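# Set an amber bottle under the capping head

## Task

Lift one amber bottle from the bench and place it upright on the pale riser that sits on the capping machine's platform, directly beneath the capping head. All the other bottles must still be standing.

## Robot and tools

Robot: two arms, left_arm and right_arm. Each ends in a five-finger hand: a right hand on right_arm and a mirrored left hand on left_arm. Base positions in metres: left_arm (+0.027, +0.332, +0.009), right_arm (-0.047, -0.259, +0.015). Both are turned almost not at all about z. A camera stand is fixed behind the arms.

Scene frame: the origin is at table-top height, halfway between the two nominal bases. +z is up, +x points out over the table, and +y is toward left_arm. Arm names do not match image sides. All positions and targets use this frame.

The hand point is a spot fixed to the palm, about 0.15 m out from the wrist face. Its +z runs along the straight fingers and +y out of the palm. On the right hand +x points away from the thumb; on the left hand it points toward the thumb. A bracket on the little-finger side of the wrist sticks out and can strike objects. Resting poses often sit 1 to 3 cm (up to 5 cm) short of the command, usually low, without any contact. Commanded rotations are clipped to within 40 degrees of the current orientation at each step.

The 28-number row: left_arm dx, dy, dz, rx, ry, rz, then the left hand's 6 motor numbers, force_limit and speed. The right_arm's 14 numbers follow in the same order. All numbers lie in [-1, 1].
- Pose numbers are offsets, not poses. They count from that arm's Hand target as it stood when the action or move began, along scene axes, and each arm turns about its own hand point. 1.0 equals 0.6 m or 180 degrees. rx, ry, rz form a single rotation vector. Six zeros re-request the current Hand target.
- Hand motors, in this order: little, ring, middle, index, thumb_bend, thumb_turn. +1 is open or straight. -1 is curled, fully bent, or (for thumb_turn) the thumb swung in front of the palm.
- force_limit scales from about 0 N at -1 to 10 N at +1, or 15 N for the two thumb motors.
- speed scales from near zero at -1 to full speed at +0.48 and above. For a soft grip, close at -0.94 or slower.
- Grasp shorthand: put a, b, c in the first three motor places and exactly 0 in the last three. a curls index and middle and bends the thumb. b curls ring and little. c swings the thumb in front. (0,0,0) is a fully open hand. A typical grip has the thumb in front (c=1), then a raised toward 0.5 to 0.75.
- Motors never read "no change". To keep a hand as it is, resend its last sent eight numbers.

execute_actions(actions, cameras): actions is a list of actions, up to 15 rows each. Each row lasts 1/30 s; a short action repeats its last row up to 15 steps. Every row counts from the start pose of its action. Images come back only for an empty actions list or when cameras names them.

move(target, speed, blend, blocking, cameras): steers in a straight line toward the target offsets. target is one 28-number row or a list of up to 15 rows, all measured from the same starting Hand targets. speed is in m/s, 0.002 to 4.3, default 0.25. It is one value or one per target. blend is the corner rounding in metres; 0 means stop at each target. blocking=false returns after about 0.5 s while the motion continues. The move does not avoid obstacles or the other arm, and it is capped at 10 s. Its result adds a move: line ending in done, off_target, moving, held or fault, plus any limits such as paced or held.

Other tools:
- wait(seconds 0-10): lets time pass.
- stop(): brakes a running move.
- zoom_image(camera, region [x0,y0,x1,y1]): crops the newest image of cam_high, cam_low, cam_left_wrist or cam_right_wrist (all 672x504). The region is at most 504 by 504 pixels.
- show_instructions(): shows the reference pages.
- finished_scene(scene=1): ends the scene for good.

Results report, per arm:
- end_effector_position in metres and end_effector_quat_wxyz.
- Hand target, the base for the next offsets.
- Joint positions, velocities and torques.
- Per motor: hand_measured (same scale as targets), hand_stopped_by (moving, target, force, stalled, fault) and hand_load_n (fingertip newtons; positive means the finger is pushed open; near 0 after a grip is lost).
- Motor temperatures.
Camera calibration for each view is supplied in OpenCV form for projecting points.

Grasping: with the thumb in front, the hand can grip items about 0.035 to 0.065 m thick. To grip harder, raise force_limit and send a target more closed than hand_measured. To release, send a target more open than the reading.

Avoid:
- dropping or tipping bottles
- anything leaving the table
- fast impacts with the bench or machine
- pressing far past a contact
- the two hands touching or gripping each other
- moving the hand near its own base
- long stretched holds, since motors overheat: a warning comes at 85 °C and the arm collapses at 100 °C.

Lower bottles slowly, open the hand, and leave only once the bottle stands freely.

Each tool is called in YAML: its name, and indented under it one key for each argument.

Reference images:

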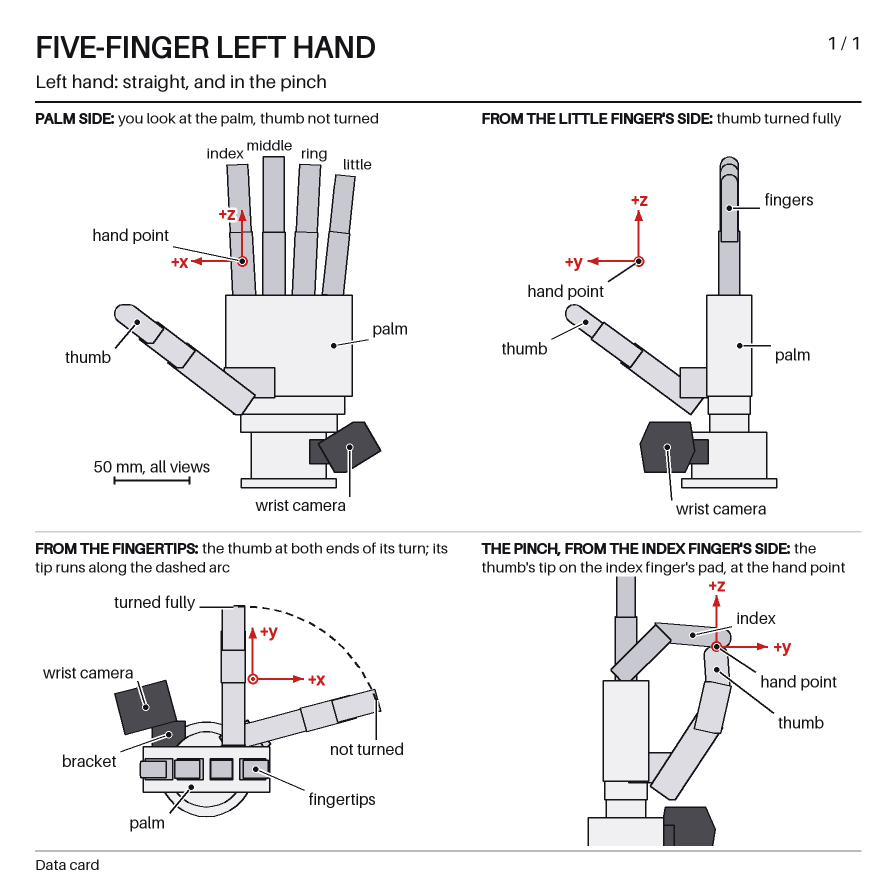

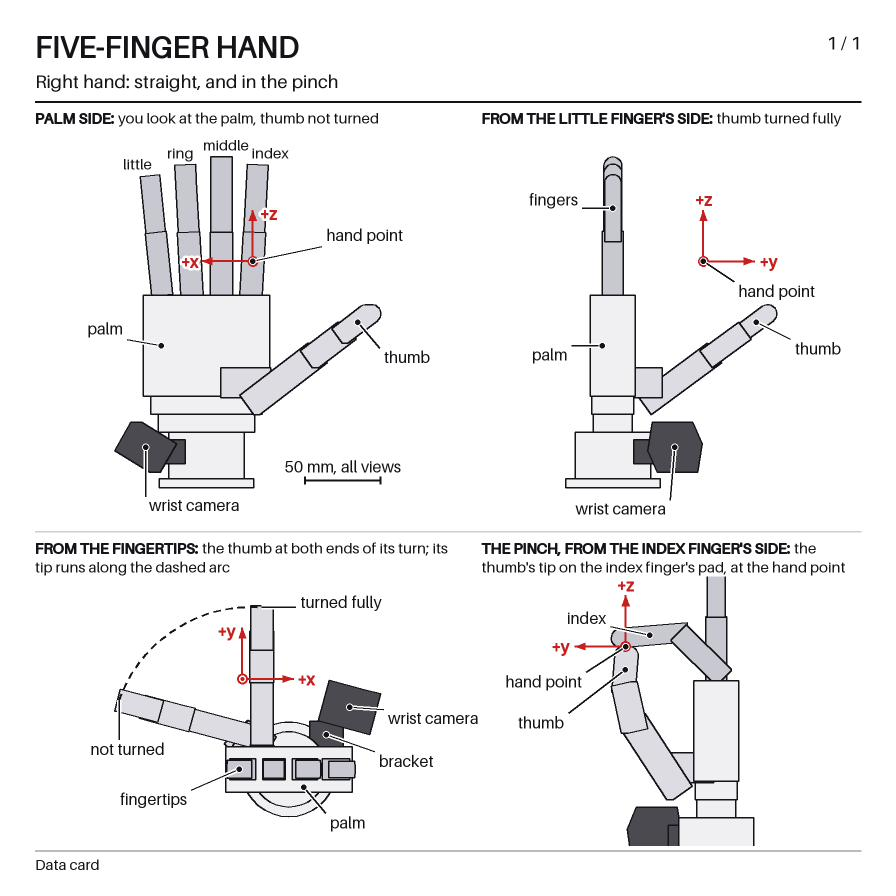

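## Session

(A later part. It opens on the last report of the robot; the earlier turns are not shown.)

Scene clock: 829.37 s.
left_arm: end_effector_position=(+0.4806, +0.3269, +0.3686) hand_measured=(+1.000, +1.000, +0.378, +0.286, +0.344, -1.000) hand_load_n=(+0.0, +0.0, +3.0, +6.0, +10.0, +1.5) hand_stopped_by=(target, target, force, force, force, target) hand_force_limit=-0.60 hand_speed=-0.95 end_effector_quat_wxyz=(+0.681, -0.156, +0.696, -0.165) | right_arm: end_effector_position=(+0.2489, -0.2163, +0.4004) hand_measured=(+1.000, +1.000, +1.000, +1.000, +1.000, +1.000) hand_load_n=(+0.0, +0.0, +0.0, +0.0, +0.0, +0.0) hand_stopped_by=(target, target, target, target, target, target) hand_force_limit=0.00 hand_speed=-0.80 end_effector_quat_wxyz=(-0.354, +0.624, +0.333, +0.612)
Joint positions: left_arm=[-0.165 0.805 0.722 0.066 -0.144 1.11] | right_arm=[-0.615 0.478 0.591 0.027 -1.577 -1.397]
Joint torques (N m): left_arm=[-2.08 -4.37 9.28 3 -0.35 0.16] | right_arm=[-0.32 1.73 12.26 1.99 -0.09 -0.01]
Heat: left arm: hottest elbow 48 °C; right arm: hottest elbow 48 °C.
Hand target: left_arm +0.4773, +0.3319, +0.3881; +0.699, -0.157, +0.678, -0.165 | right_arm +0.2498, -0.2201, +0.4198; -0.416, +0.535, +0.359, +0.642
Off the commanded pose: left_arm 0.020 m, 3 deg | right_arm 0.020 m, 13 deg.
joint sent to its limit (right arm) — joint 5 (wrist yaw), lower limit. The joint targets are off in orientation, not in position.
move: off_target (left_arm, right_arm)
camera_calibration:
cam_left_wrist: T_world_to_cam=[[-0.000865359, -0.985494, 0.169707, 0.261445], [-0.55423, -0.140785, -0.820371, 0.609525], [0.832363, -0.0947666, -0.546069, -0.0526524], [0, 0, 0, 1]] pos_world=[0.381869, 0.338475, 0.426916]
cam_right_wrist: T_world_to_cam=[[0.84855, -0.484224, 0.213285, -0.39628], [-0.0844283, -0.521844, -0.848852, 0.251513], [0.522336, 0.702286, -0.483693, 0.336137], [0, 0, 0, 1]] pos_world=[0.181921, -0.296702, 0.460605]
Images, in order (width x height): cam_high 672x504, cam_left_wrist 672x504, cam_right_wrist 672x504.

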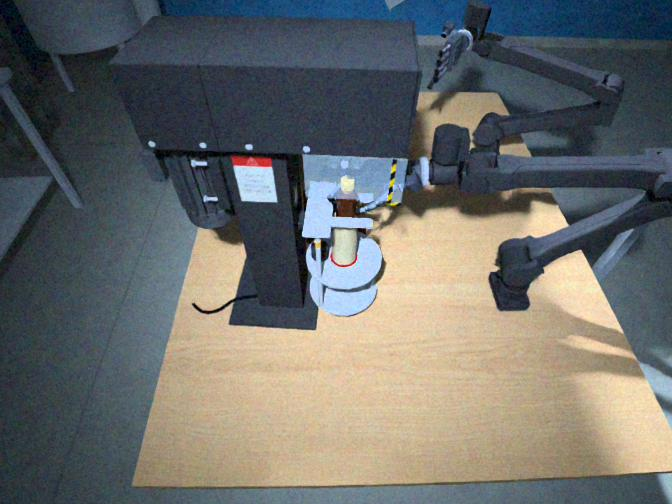

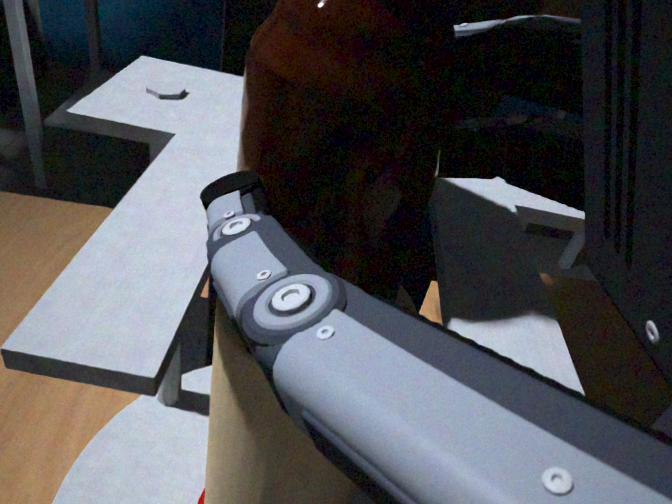

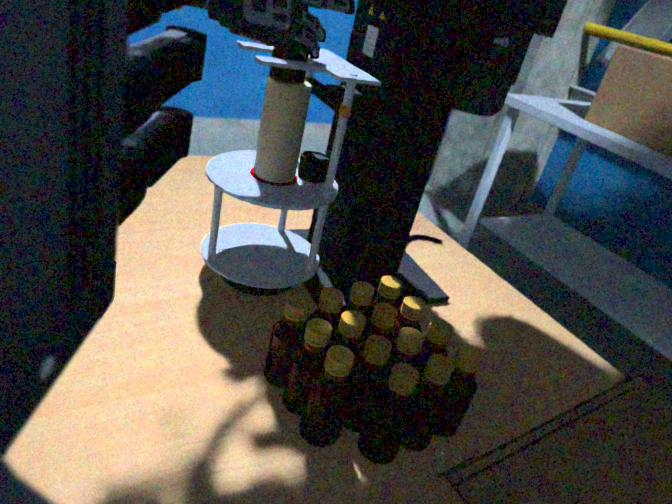

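move:
  target: [0.008,-0.001,-0.004,0,0,0,1,1,-0.24,-0.26,0.0,-1,-0.6,-0.95,0,0,0,0,0,0,1,1,1,1,1,1,0,-0.8]
  speed: 0.02

Scene clock: 834.07 s.
left_arm: end_effector_position=(+0.4807, +0.3269, +0.3686) hand_measured=(+1.000, +1.000, +0.378, +0.286, +0.344, -1.000) hand_load_n=(+0.0, +0.0, +2.5, +6.5, +10.0, +1.5) hand_stopped_by=(target, target, force, force, force, target) hand_force_limit=-0.60 hand_speed=-0.95 end_effector_quat_wxyz=(+0.683, -0.156, +0.694, -0.166) | right_arm: end_effector_position=(+0.2489, -0.2163, +0.4004) hand_measured=(+1.000, +1.000, +1.000, +1.000, +1.000, +1.000) hand_load_n=(+0.0, +0.0, +0.0, +0.0, +0.0, +0.0) hand_stopped_by=(target, target, target, target, target, target) hand_force_limit=0.00 hand_speed=-0.80 end_effector_quat_wxyz=(-0.354, +0.624, +0.333, +0.612)
Joint positions: left_arm=[-0.165 0.805 0.719 0.074 -0.144 1.11] | right_arm=[-0.615 0.478 0.591 0.027 -1.577 -1.397]
Joint torques (N m): left_arm=[-1.85 -3.14 9.51 3.38 -0.3 0.16] | right_arm=[0.44 1.85 12.57 1.95 -0.04 -0.02]
Heat: left arm: hottest elbow 47 °C; right arm: hottest elbow 48 °C.
Hand target: left_arm +0.4821, +0.3313, +0.3856; +0.699, -0.157, +0.678, -0.165 | right_arm +0.2498, -0.2201, +0.4198; -0.416, +0.535, +0.359, +0.642
Off the commanded pose: left_arm 0.018 m, 3 deg | right_arm 0.020 m, 13 deg.
joint sent to its limit (right arm) — joint 5 (wrist yaw), lower limit. The joint targets are off in orientation, not in position.
move: off_target (left_arm, right_arm)

move:
  target: [0.007,-0.001,0.0,0,0.001,0,1,1,-0.24,-0.26,0.0,-1,-0.6,-0.95,0,0,0,0,0,0,1,1,1,1,1,1,0,-0.8]
  speed: 0.02

Scene clock: 836.13 s.
left_arm: end_effector_position=(+0.4810, +0.3268, +0.3687) hand_measured=(+1.000, +1.000, +0.378, +0.286, +0.344, -1.000) hand_load_n=(-0.5, +0.0, +2.5, +6.0, +10.0, +1.5) hand_stopped_by=(target, target, force, force, force, target) hand_force_limit=-0.60 hand_speed=-0.95 end_effector_quat_wxyz=(+0.683, -0.156, +0.694, -0.166) | right_arm: end_effector_position=(+0.2489, -0.2163, +0.4004) hand_measured=(+1.000, +1.000, +1.000, +1.000, +1.000, +1.000) hand_load_n=(+0.0, +0.0, +0.0, +0.0, +0.0, +0.0) hand_stopped_by=(target, target, target, target, target, target) hand_force_limit=0.00 hand_speed=-0.80 end_effector_quat_wxyz=(-0.354, +0.624, +0.333, +0.612)
Joint positions: left_arm=[-0.165 0.806 0.719 0.075 -0.144 1.11] | right_arm=[-0.615 0.478 0.591 0.027 -1.577 -1.397]
Joint torques (N m): left_arm=[-1.96 -1.55 10.02 3.25 -0.32 0.14] | right_arm=[0.03 2.26 12.38 1.94 -0.07 -0.03]
Heat: left arm: hottest elbow 47 °C; right arm: hottest elbow 48 °C.
Hand target: left_arm +0.4863, +0.3307, +0.3856; +0.698, -0.157, +0.679, -0.165 | right_arm +0.2498, -0.2201, +0.4198; -0.416, +0.535, +0.359, +0.642
Off the commanded pose: left_arm 0.018 m, 2 deg | right_arm 0.020 m, 13 deg.
joint sent to its limit (right arm) — joint 5 (wrist yaw), lower limit. The joint targets are off in orientation, not in position.
move: off_target (left_arm, right_arm)

move:
  target: [0.005,-0.001,-0.001,0,0.001,0,1,1,-0.24,-0.26,0.0,-1,-0.6,-0.95,0,0,0,0,0,0,1,1,1,1,1,1,0,-0.8]
  speed: 0.02
  cameras: ["cam_high","cam_left_wrist","cam_right_wrist"]

zoom_image:
  camera: "cam_right_wrist"
  region: [240, 30, 340, 110]

zoom_image:
  camera: "cam_high"
  region: [300, 165, 420, 255]

Scene clock: 838.53 s.
left_arm: end_effector_position=(+0.4826, +0.3266, +0.3683) hand_measured=(+1.000, +1.000, +0.378, +0.286, +0.344, -1.000) hand_load_n=(+0.0, -0.5, +3.0, +6.0, +10.0, +0.0) hand_stopped_by=(target, target, force, force, force, target) hand_force_limit=-0.60 hand_speed=-0.95 end_effector_quat_wxyz=(+0.684, -0.156, +0.693, -0.166) | right_arm: end_effector_position=(+0.2489, -0.2163, +0.4004) hand_measured=(+1.000, +1.000, +1.000, +1.000, +1.000, +1.000) hand_load_n=(+0.5, +0.0, +0.0, +0.0, +0.0, +0.0) hand_stopped_by=(target, target, target, target, target, target) hand_force_limit=0.00 hand_speed=-0.80 end_effector_quat_wxyz=(-0.354, +0.624, +0.333, +0.612)
Joint positions: left_arm=[-0.165 0.811 0.719 0.083 -0.144 1.11] | right_arm=[-0.615 0.478 0.591 0.027 -1.577 -1.397]
Joint torques (N m): left_arm=[-2.02 -1.85 10.45 3.03 -0.35 0.13] | right_arm=[0.15 2.08 12.49 1.89 -0.07 -0.05]
Heat: left arm: hottest elbow 47 °C; right arm: hottest elbow 48 °C.
Hand target: left_arm +0.4894, +0.3301, +0.3850; +0.697, -0.158, +0.680, -0.165 | right_arm +0.2498, -0.2201, +0.4198; -0.416, +0.535, +0.359, +0.642
Off the commanded pose: left_arm 0.018 m, 2 deg | right_arm 0.020 m, 13 deg.
joint sent to its limit (right arm) — joint 5 (wrist yaw), lower limit. The joint targets are off in orientation, not in position.
move: off_target (left_arm, right_arm)
camera_calibration:
cam_left_wrist: T_world_to_cam=[[-0.00206576, -0.985307, 0.17078, 0.261372], [-0.548346, -0.141699, -0.824159, 0.609164], [0.836249, -0.0953491, -0.539996, -0.0584869], [0, 0, 0, 1]] pos_world=[0.383482, 0.338273, 0.425829]
cam_right_wrist: T_world_to_cam=[[0.84855, -0.484224, 0.213285, -0.39628], [-0.0844283, -0.521844, -0.848852, 0.251513], [0.522336, 0.702286, -0.483693, 0.336137], [0, 0, 0, 1]] pos_world=[0.181921, -0.296702, 0.460605]
Images, in order (width x height): cam_high 672x504, cam_left_wrist 672x504, cam_right_wrist 672x504.

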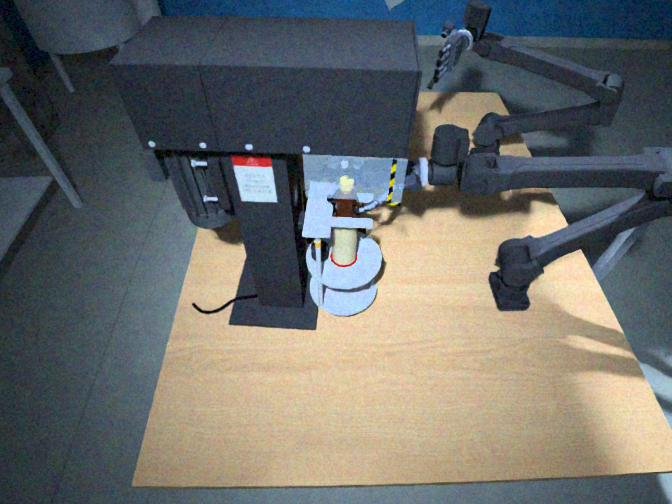

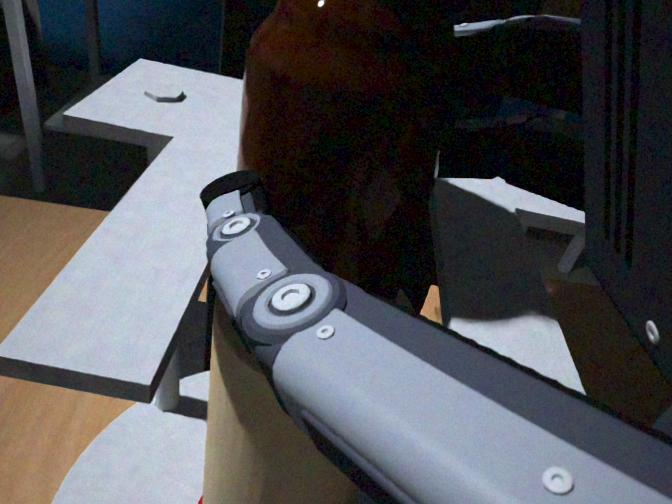

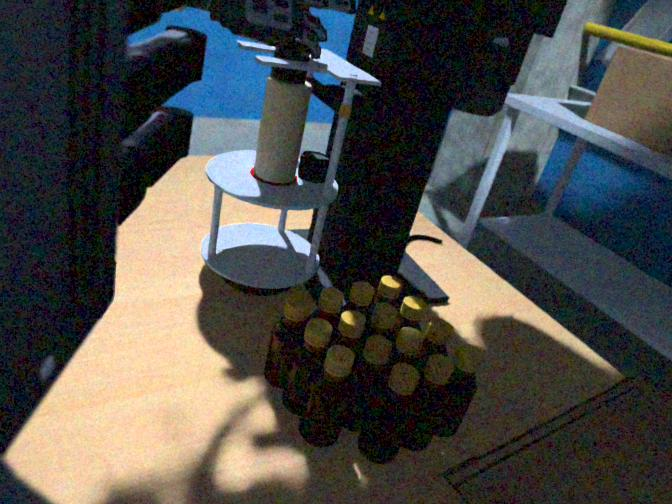

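Scaled by 5.040 from the camera's 672x504 image, which has a finer 960x720 frame.

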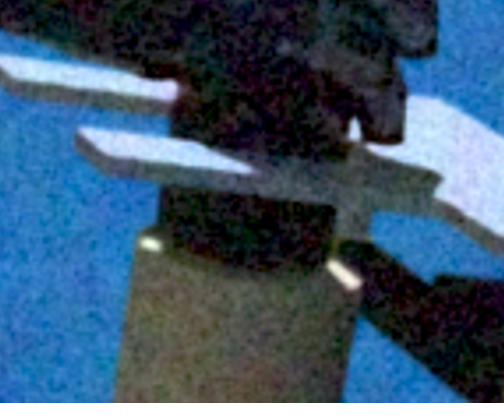

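Scaled by 4.200 from the camera's 672x504 image, which has a finer 960x720 frame.

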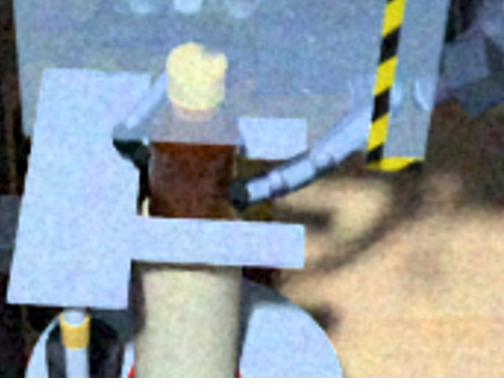

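move:
  target: [0,0,0,0,0,0,1,1,0.5,0.45,0.0,-1,-0.6,-0.85,0,0,0,0,0,0,1,1,1,1,1,1,0,-0.8]
  speed: 0.02
  cameras: ["cam_high","cam_left_wrist","cam_right_wrist"]

zoom_image:
  camera: "cam_right_wrist"
  region: [240, 30, 340, 110]

zoom_image:
  camera: "cam_high"
  region: [300, 165, 420, 255]

Scene clock: 850.73 s.
left_arm: end_effector_position=(+0.4830, +0.3271, +0.3690) hand_measured=(+1.000, +1.000, +0.500, +0.450, +0.342, -1.000) hand_load_n=(+0.0, +0.0, +0.0, +0.0, +0.5, +0.5) hand_stopped_by=(target, target, target, target, force, target) hand_force_limit=-0.60 hand_speed=-0.85 end_effector_quat_wxyz=(+0.685, -0.157, +0.692, -0.165) | right_arm: end_effector_position=(+0.2489, -0.2163, +0.4004) hand_measured=(+1.000, +1.000, +1.000, +1.000, +1.000, +1.000) hand_load_n=(+0.0, +0.0, +0.0, +0.0, +0.0, +0.0) hand_stopped_by=(target, target, target, target, target, target) hand_force_limit=0.00 hand_speed=-0.80 end_effector_quat_wxyz=(-0.354, +0.624, +0.333, +0.612)
Joint positions: left_arm=[-0.165 0.812 0.719 0.087 -0.148 1.11] | right_arm=[-0.615 0.478 0.591 0.027 -1.577 -1.397]
Joint torques (N m): left_arm=[-2.2 -1.73 10.43 2.99 -0.22 0.15] | right_arm=[-0.09 2.2 12.46 1.95 -0.08 -0.02]
Heat: left arm: hottest elbow 46 °C; right arm: hottest elbow 48 °C.
Hand target: left_arm +0.4893, +0.3301, +0.3852; +0.697, -0.158, +0.680, -0.165 | right_arm +0.2498, -0.2201, +0.4198; -0.416, +0.535, +0.359, +0.642
Off the commanded pose: left_arm 0.017 m, 2 deg | right_arm 0.020 m, 13 deg.
joint sent to its limit (right arm) — joint 5 (wrist yaw), lower limit. The joint targets are off in orientation, not in position.
move: off_target (left_arm, right_arm)
camera_calibration:
cam_left_wrist: T_world_to_cam=[[0.000352787, -0.985211, 0.171348, 0.260302], [-0.545088, -0.143844, -0.825947, 0.60988], [0.838379, -0.0931084, -0.537077, -0.0612412], [0, 0, 0, 1]] pos_world=[0.38369, 0.338477, 0.426235]
cam_right_wrist: T_world_to_cam=[[0.84855, -0.484224, 0.213285, -0.39628], [-0.0844283, -0.521844, -0.848852, 0.251513], [0.522336, 0.702286, -0.483693, 0.336137], [0, 0, 0, 1]] pos_world=[0.181921, -0.296702, 0.460605]
Images, in order (width x height): cam_high 672x504, cam_left_wrist 672x504, cam_right_wrist 672x504.

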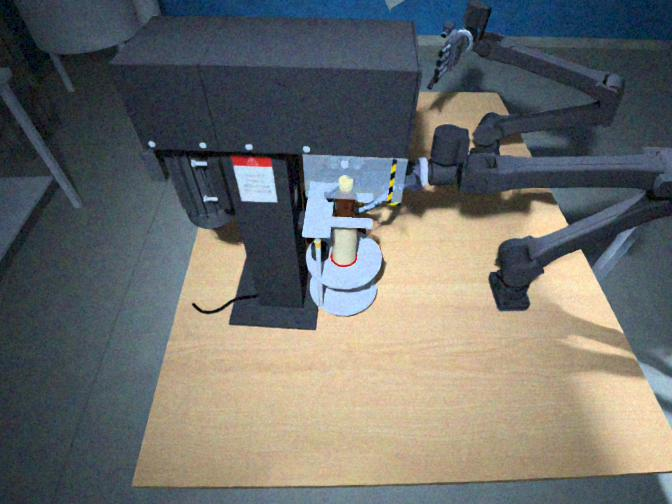

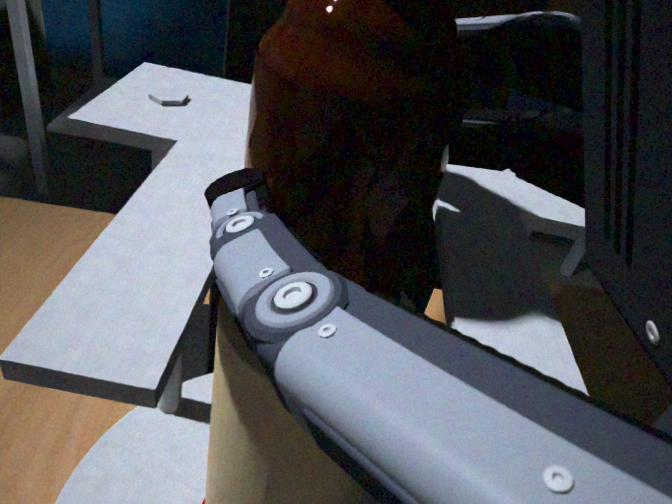

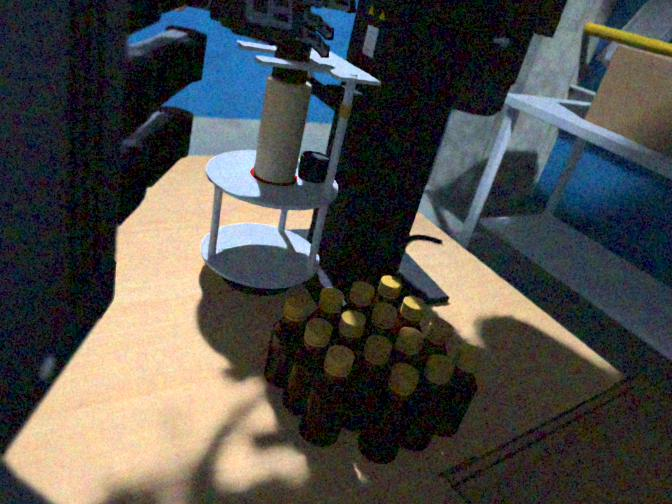

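Scaled by 5.040 from the camera's 672x504 image, which has a finer 960x720 frame.

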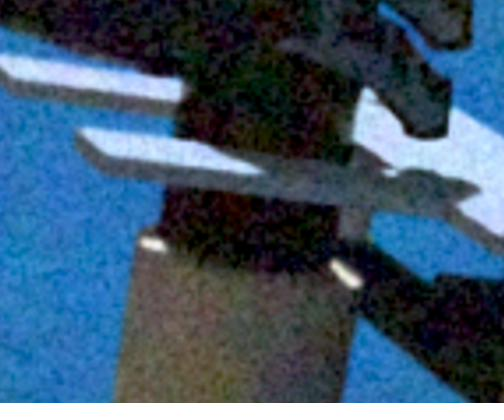

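Scaled by 4.200 from the camera's 672x504 image, which has a finer 960x720 frame.

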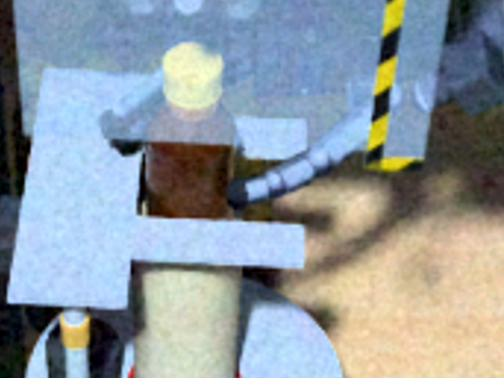

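execute_actions:
  actions:
    - [[0,0,0,0,0,0,1,1,1,1,0.0,-1,-0.6,-0.8,0,0,0,0,0,0,1,1,1,1,1,1,0,-0.8]]
    - [[0,0,0,0,0,0,1,1,1,1,0.0,-1,-0.6,-0.8,0,0,0,0,0,0,1,1,1,1,1,1,0,-0.8]]
  cameras: ["cam_high", "cam_right_wrist"]

Scene clock: 856.30 s.
left_arm: end_effector_position=(+0.4830, +0.3271, +0.3690) hand_measured=(+1.000, +1.000, +1.000, +1.000, +0.342, -1.000) hand_load_n=(+0.0, +0.0, +0.0, +0.0, +0.0, +0.5) hand_stopped_by=(target, target, target, target, force, target) hand_force_limit=-0.60 hand_speed=-0.80 end_effector_quat_wxyz=(+0.685, -0.157, +0.692, -0.165) | right_arm: end_effector_position=(+0.2489, -0.2163, +0.4004) hand_measured=(+1.000, +1.000, +1.000, +1.000, +1.000, +1.000) hand_load_n=(+0.0, +0.0, +0.0, +0.0, +0.0, +0.0) hand_stopped_by=(target, target, target, target, target, target) hand_force_limit=0.00 hand_speed=-0.80 end_effector_quat_wxyz=(-0.354, +0.624, +0.333, +0.612)
Joint positions: left_arm=[-0.165 0.812 0.719 0.087 -0.148 1.11] | right_arm=[-0.615 0.478 0.591 0.027 -1.577 -1.397]
Joint torques (N m): left_arm=[-2.26 -2.2 10.44 2.74 -0.19 0.13] | right_arm=[-0.03 2.67 12.57 1.99 -0.09 -0.06]
Heat: left arm: hottest elbow 46 °C; right arm: hottest elbow 48 °C.
Hand target: left_arm +0.4893, +0.3301, +0.3852; +0.697, -0.158, +0.680, -0.165 | right_arm +0.2498, -0.2201, +0.4198; -0.416, +0.535, +0.359, +0.642
Off the commanded pose: left_arm 0.018 m, 2 deg | right_arm 0.020 m, 13 deg.
joint sent to its limit (right arm) — joint 5 (wrist yaw), lower limit. The joint targets are off in orientation, not in position.
Step readings (end_effector_position of left_arm | right_arm):
0: (+0.4830, +0.3271, +0.3690) | (+0.2489, -0.2163, +0.4004)
1: (+0.4830, +0.3271, +0.3690) | (+0.2489, -0.2163, +0.4004)
2: (+0.4830, +0.3271, +0.3690) | (+0.2489, -0.2163, +0.4004)
4: (+0.4830, +0.3271, +0.3690) | (+0.2489, -0.2163, +0.4004)
8: (+0.4830, +0.3271, +0.3690) | (+0.2489, -0.2163, +0.4004)
15: (+0.4830, +0.3271, +0.3690) | (+0.2489, -0.2163, +0.4004)
16: (+0.4830, +0.3271, +0.3690) | (+0.2489, -0.2163, +0.4004)
17: (+0.4830, +0.3271, +0.3690) | (+0.2489, -0.2163, +0.4004)
19: (+0.4830, +0.3271, +0.3690) | (+0.2489, -0.2163, +0.4004)
23: (+0.4830, +0.3271, +0.3690) | (+0.2489, -0.2163, +0.4004)
30: (+0.4830, +0.3271, +0.3690) | (+0.2489, -0.2163, +0.4004)
camera_calibration:
cam_right_wrist: T_world_to_cam=[[0.84855, -0.484224, 0.213285, -0.39628], [-0.0844283, -0.521844, -0.848852, 0.251513], [0.522336, 0.702286, -0.483693, 0.336137], [0, 0, 0, 1]] pos_world=[0.181921, -0.296702, 0.460605]
Images, in order (width x height): cam_high 672x504, cam_right_wrist 672x504.

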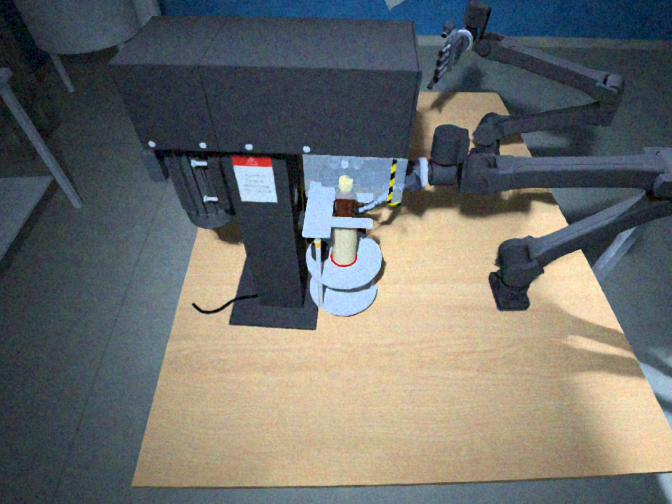

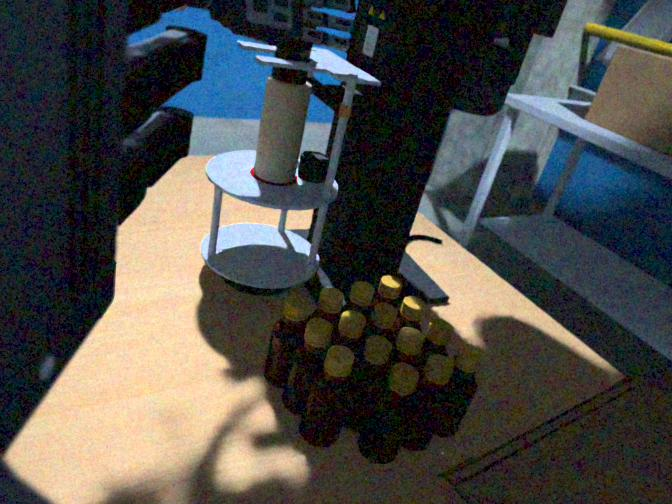

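zoom_image:
  camera: "cam_right_wrist"
  region: [220, 20, 360, 125]

zoom_image:
  camera: "cam_high"
  region: [290, 150, 430, 290]

Scaled by 3.600 from the camera's 672x504 image, which has a finer 960x720 frame.

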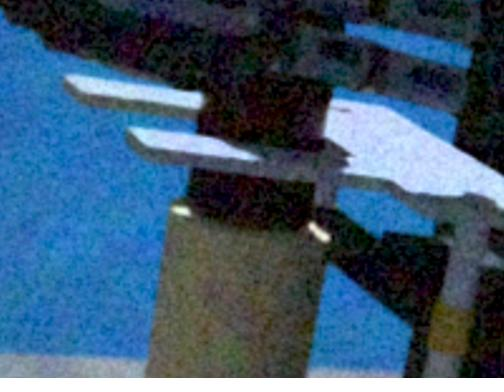

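Scaled by 3.600 from the camera's 672x504 image, which has a finer 960x720 frame.

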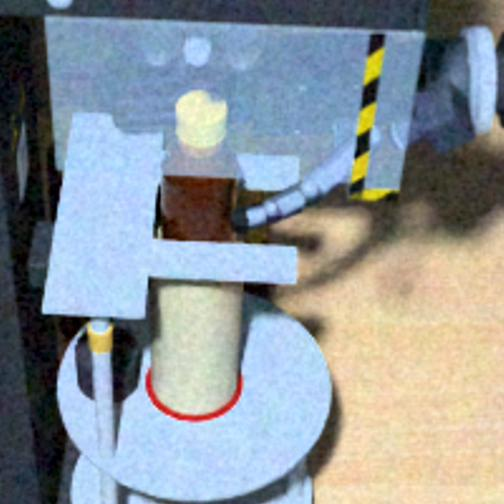

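move:
  target: [0,0,0.0333,0,0,0,1,1,1,1,0.0,-1,-0.6,-0.8,0,0,0,0,0,0,1,1,1,1,1,1,0,-0.8]
  speed: 0.03

Scene clock: 861.30 s.
left_arm: end_effector_position=(+0.4832, +0.3271, +0.3741) hand_measured=(+1.000, +1.000, +1.000, +1.000, +0.342, -1.000) hand_load_n=(+0.0, +0.0, +0.0, +0.0, +0.0, +0.0) hand_stopped_by=(target, target, target, target, force, target) hand_force_limit=-0.60 hand_speed=-0.80 end_effector_quat_wxyz=(+0.683, -0.158, +0.694, -0.164) | right_arm: end_effector_position=(+0.2489, -0.2163, +0.4004) hand_measured=(+1.000, +1.000, +1.000, +1.000, +1.000, +1.000) hand_load_n=(+0.0, +0.0, +0.0, +0.0, +0.0, +0.0) hand_stopped_by=(target, target, target, target, target, target) hand_force_limit=0.00 hand_speed=-0.80 end_effector_quat_wxyz=(-0.354, +0.624, +0.333, +0.612)
Joint positions: left_arm=[-0.165 0.812 0.737 0.062 -0.148 1.11] | right_arm=[-0.615 0.478 0.591 0.027 -1.577 -1.397]
Joint torques (N m): left_arm=[-1.67 -2.2 12.44 1.73 -0.2 0.13] | right_arm=[0.03 2.43 12.31 1.73 -0.12 -0.03]
Heat: left arm: hottest elbow 46 °C; right arm: hottest elbow 48 °C.
Hand target: left_arm +0.4893, +0.3301, +0.4051; +0.697, -0.158, +0.680, -0.165 | right_arm +0.2498, -0.2201, +0.4198; -0.416, +0.535, +0.359, +0.642
Off the commanded pose: left_arm 0.032 m, 2 deg | right_arm 0.020 m, 13 deg.
joint sent to its limit (right arm) — joint 5 (wrist yaw), lower limit. The joint targets are off in orientation, not in position.
move: off_target (left_arm, right_arm)

move:
  target: [-0.0583,0.004,0.015,0,0,0,1,1,1,1,0.0,-1,-0.6,-0.8,0,0,0,0,0,0,1,1,1,1,1,1,0,-0.8]
  speed: 0.04
  cameras: ["cam_high", "cam_right_wrist"]

Scene clock: 863.73 s.
left_arm: end_effector_position=(+0.4552, +0.3337, +0.3905) hand_measured=(+1.000, +1.000, +1.000, +1.000, +0.342, -1.000) hand_load_n=(+0.0, +0.0, +0.0, +0.0, +0.0, +0.0) hand_stopped_by=(target, target, target, target, force, target) hand_force_limit=-0.60 hand_speed=-0.80 end_effector_quat_wxyz=(+0.686, -0.161, +0.691, -0.161) | right_arm: end_effector_position=(+0.2489, -0.2163, +0.4004) hand_measured=(+1.000, +1.000, +1.000, +1.000, +1.000, +1.000) hand_load_n=(+0.0, +0.0, +0.0, +0.0, -0.5, +0.0) hand_stopped_by=(target, target, target, target, target, target) hand_force_limit=0.00 hand_speed=-0.80 end_effector_quat_wxyz=(-0.354, +0.624, +0.333, +0.612)
Joint positions: left_arm=[-0.165 0.718 0.737 -0.026 -0.159 1.11] | right_arm=[-0.615 0.478 0.591 0.027 -1.577 -1.397]
Joint torques (N m): left_arm=[-2.78 -2.32 11.28 1.63 -0.22 0.11] | right_arm=[0.32 1.85 12.3 1.88 -0.05 -0.06]
Heat: left arm: hottest elbow 45 °C; right arm: hottest elbow 48 °C.
Hand target: left_arm +0.4543, +0.3325, +0.4141; +0.697, -0.158, +0.680, -0.165 | right_arm +0.2498, -0.2201, +0.4198; -0.416, +0.535, +0.359, +0.642
Off the commanded pose: left_arm 0.024 m, 2 deg | right_arm 0.020 m, 13 deg.
joint sent to its limit (right arm) — joint 5 (wrist yaw), lower limit. The joint targets are off in orientation, not in position.
move: off_target (left_arm, right_arm)
camera_calibration:
cam_right_wrist: T_world_to_cam=[[0.84855, -0.484224, 0.213285, -0.39628], [-0.0844283, -0.521844, -0.848852, 0.251513], [0.522336, 0.702286, -0.483693, 0.336137], [0, 0, 0, 1]] pos_world=[0.181921, -0.296702, 0.460605]
Images, in order (width x height): cam_high 672x504, cam_right_wrist 672x504.

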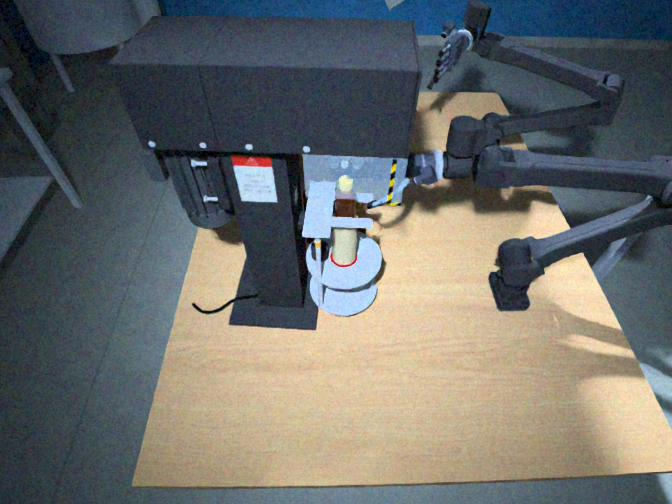

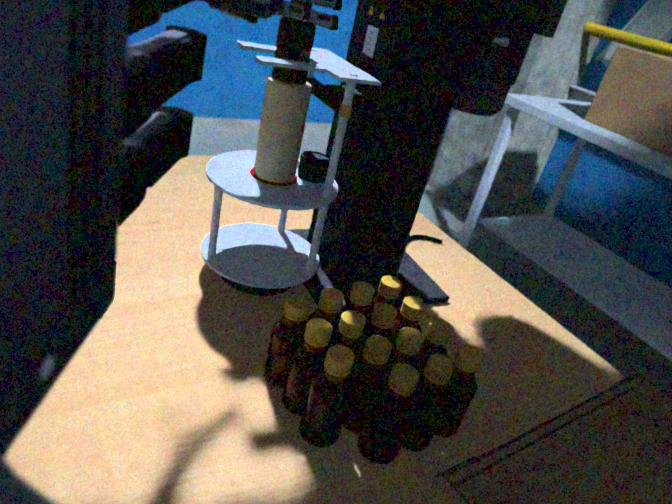

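zoom_image:
  camera: "cam_high"
  region: [290, 150, 430, 290]

zoom_image:
  camera: "cam_right_wrist"
  region: [220, 0, 360, 105]

Scaled by 3.600 from the camera's 672x504 image, which has a finer 960x720 frame.

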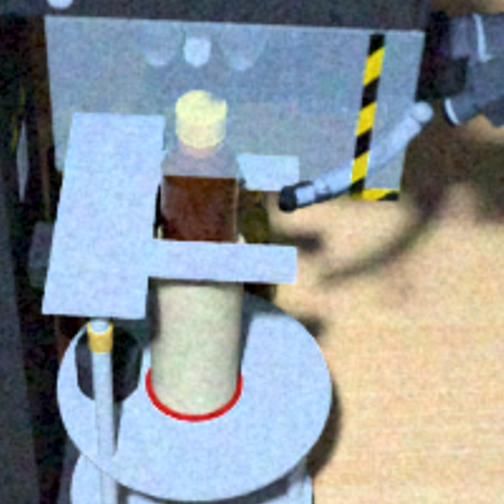

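Scaled by 3.600 from the camera's 672x504 image, which has a finer 960x720 frame.

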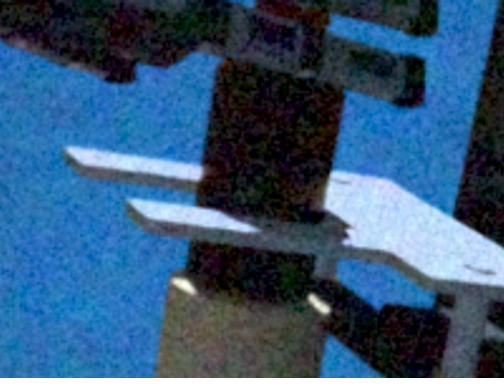

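move:
  target: [-0.3333,0.0233,0.0,0,0,0,1,1,1,1,0.0,-1,-0.6,-0.8,0,0,0,0,0,0,1,1,1,1,1,1,0,-0.8]
  speed: 0.12
  cameras: ["cam_high", "cam_low", "cam_right_wrist"]

Scene clock: 868.70 s.
left_arm: end_effector_position=(+0.2568, +0.3466, +0.4068) hand_measured=(+1.000, +1.000, +1.000, +1.000, +0.342, -1.000) hand_load_n=(+0.0, +0.5, +0.0, +0.0, +0.0, +0.5) hand_stopped_by=(target, target, target, target, force, target) hand_force_limit=-0.60 hand_speed=-0.80 end_effector_quat_wxyz=(+0.695, -0.163, +0.682, -0.162) | right_arm: end_effector_position=(+0.2489, -0.2163, +0.4004) hand_measured=(+1.000, +1.000, +1.000, +1.000, +1.000, +1.000) hand_load_n=(+0.0, +0.5, +0.0, +0.0, +0.0, +0.0) hand_stopped_by=(target, target, target, target, target, target) hand_force_limit=0.00 hand_speed=-0.80 end_effector_quat_wxyz=(-0.354, +0.624, +0.333, +0.612)
Joint positions: left_arm=[-0.648 0.1 0.687 -0.565 -0.648 1.12] | right_arm=[-0.615 0.478 0.591 0.027 -1.577 -1.397]
Joint torques (N m): left_arm=[-3.55 4.95 8.72 1.69 -0.22 0.18] | right_arm=[-0.32 2.49 12.44 1.69 -0.07 -0.06]
Heat: left arm: hottest elbow 45 °C; right arm: hottest elbow 48 °C.
Hand target: left_arm +0.2544, +0.3465, +0.4141; +0.697, -0.158, +0.680, -0.165 | right_arm +0.2498, -0.2201, +0.4198; -0.416, +0.535, +0.359, +0.642
Off the commanded pose: left_arm 0.008 m, 1 deg | right_arm 0.020 m, 13 deg.
joint sent to its limit (right arm) — joint 5 (wrist yaw), lower limit. The joint targets are off in orientation, not in position.
move: off_target (right_arm)
camera_calibration:
cam_right_wrist: T_world_to_cam=[[0.84855, -0.484224, 0.213285, -0.39628], [-0.0844283, -0.521844, -0.848852, 0.251513], [0.522336, 0.702286, -0.483693, 0.336137], [0, 0, 0, 1]] pos_world=[0.181921, -0.296702, 0.460605]
Images, in order (width x height): cam_high 672x504, cam_low 672x504, cam_right_wrist 672x504.

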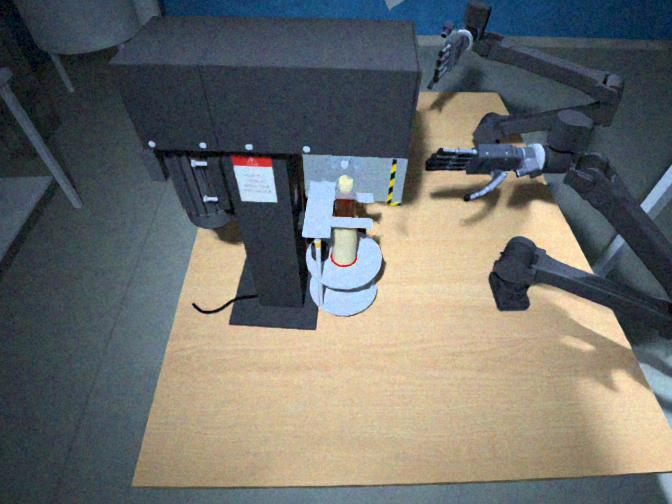

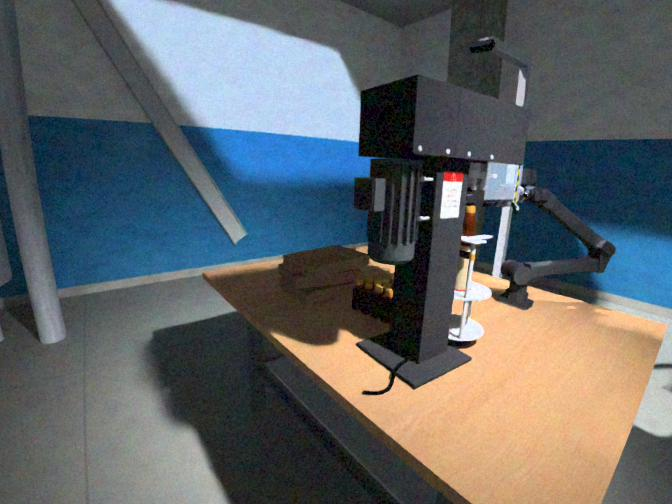

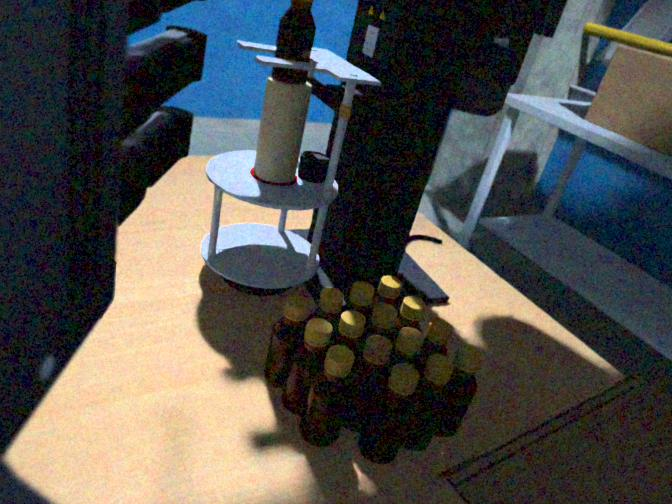

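zoom_image:
  camera: "cam_low"
  region: [440, 190, 520, 300]

zoom_image:
  camera: "cam_right_wrist"
  region: [220, 0, 360, 105]

zoom_image:
  camera: "cam_high"
  region: [290, 150, 430, 290]

zoom_image:
  camera: "cam_right_wrist"
  region: [240, 260, 510, 480]

Scaled by 4.582 from the camera's 672x504 image, which has a finer 960x720 frame.

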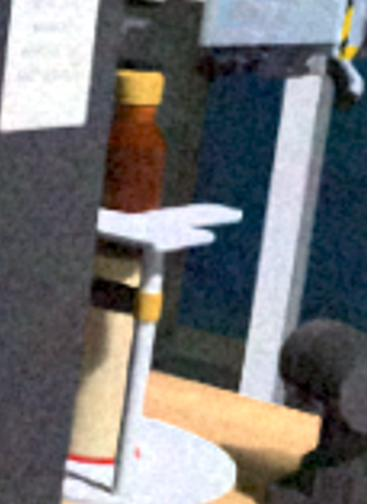

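Scaled by 3.600 from the camera's 672x504 image, which has a finer 960x720 frame.

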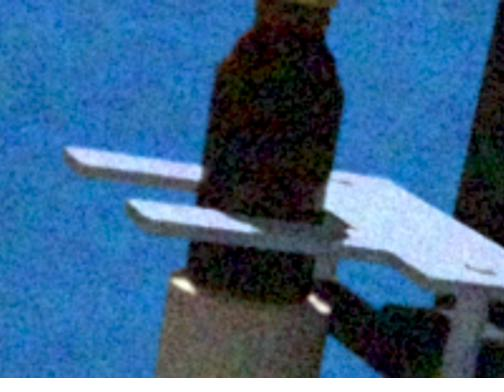

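Scaled by 3.600 from the camera's 672x504 image, which has a finer 960x720 frame.

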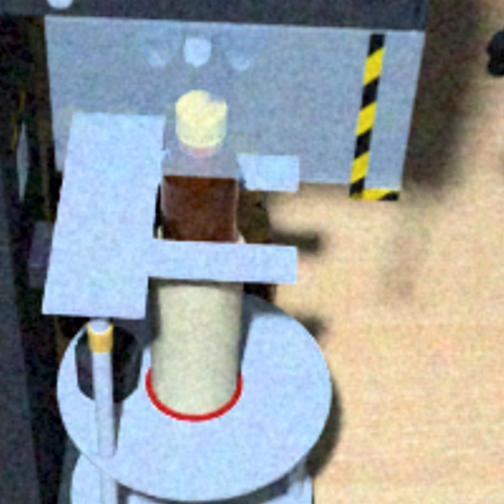

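Scaled by 1.867 from the camera's 672x504 image, which has a finer 960x720 frame.

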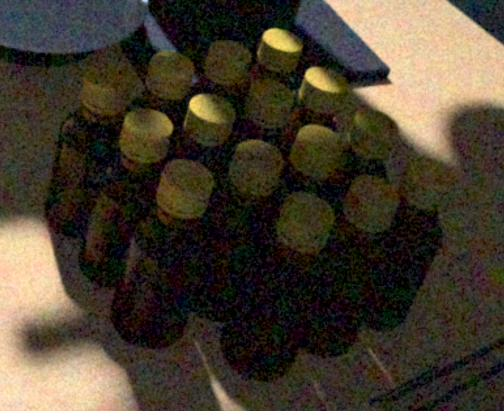

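finished_scene:

The scene is finished: the task was done.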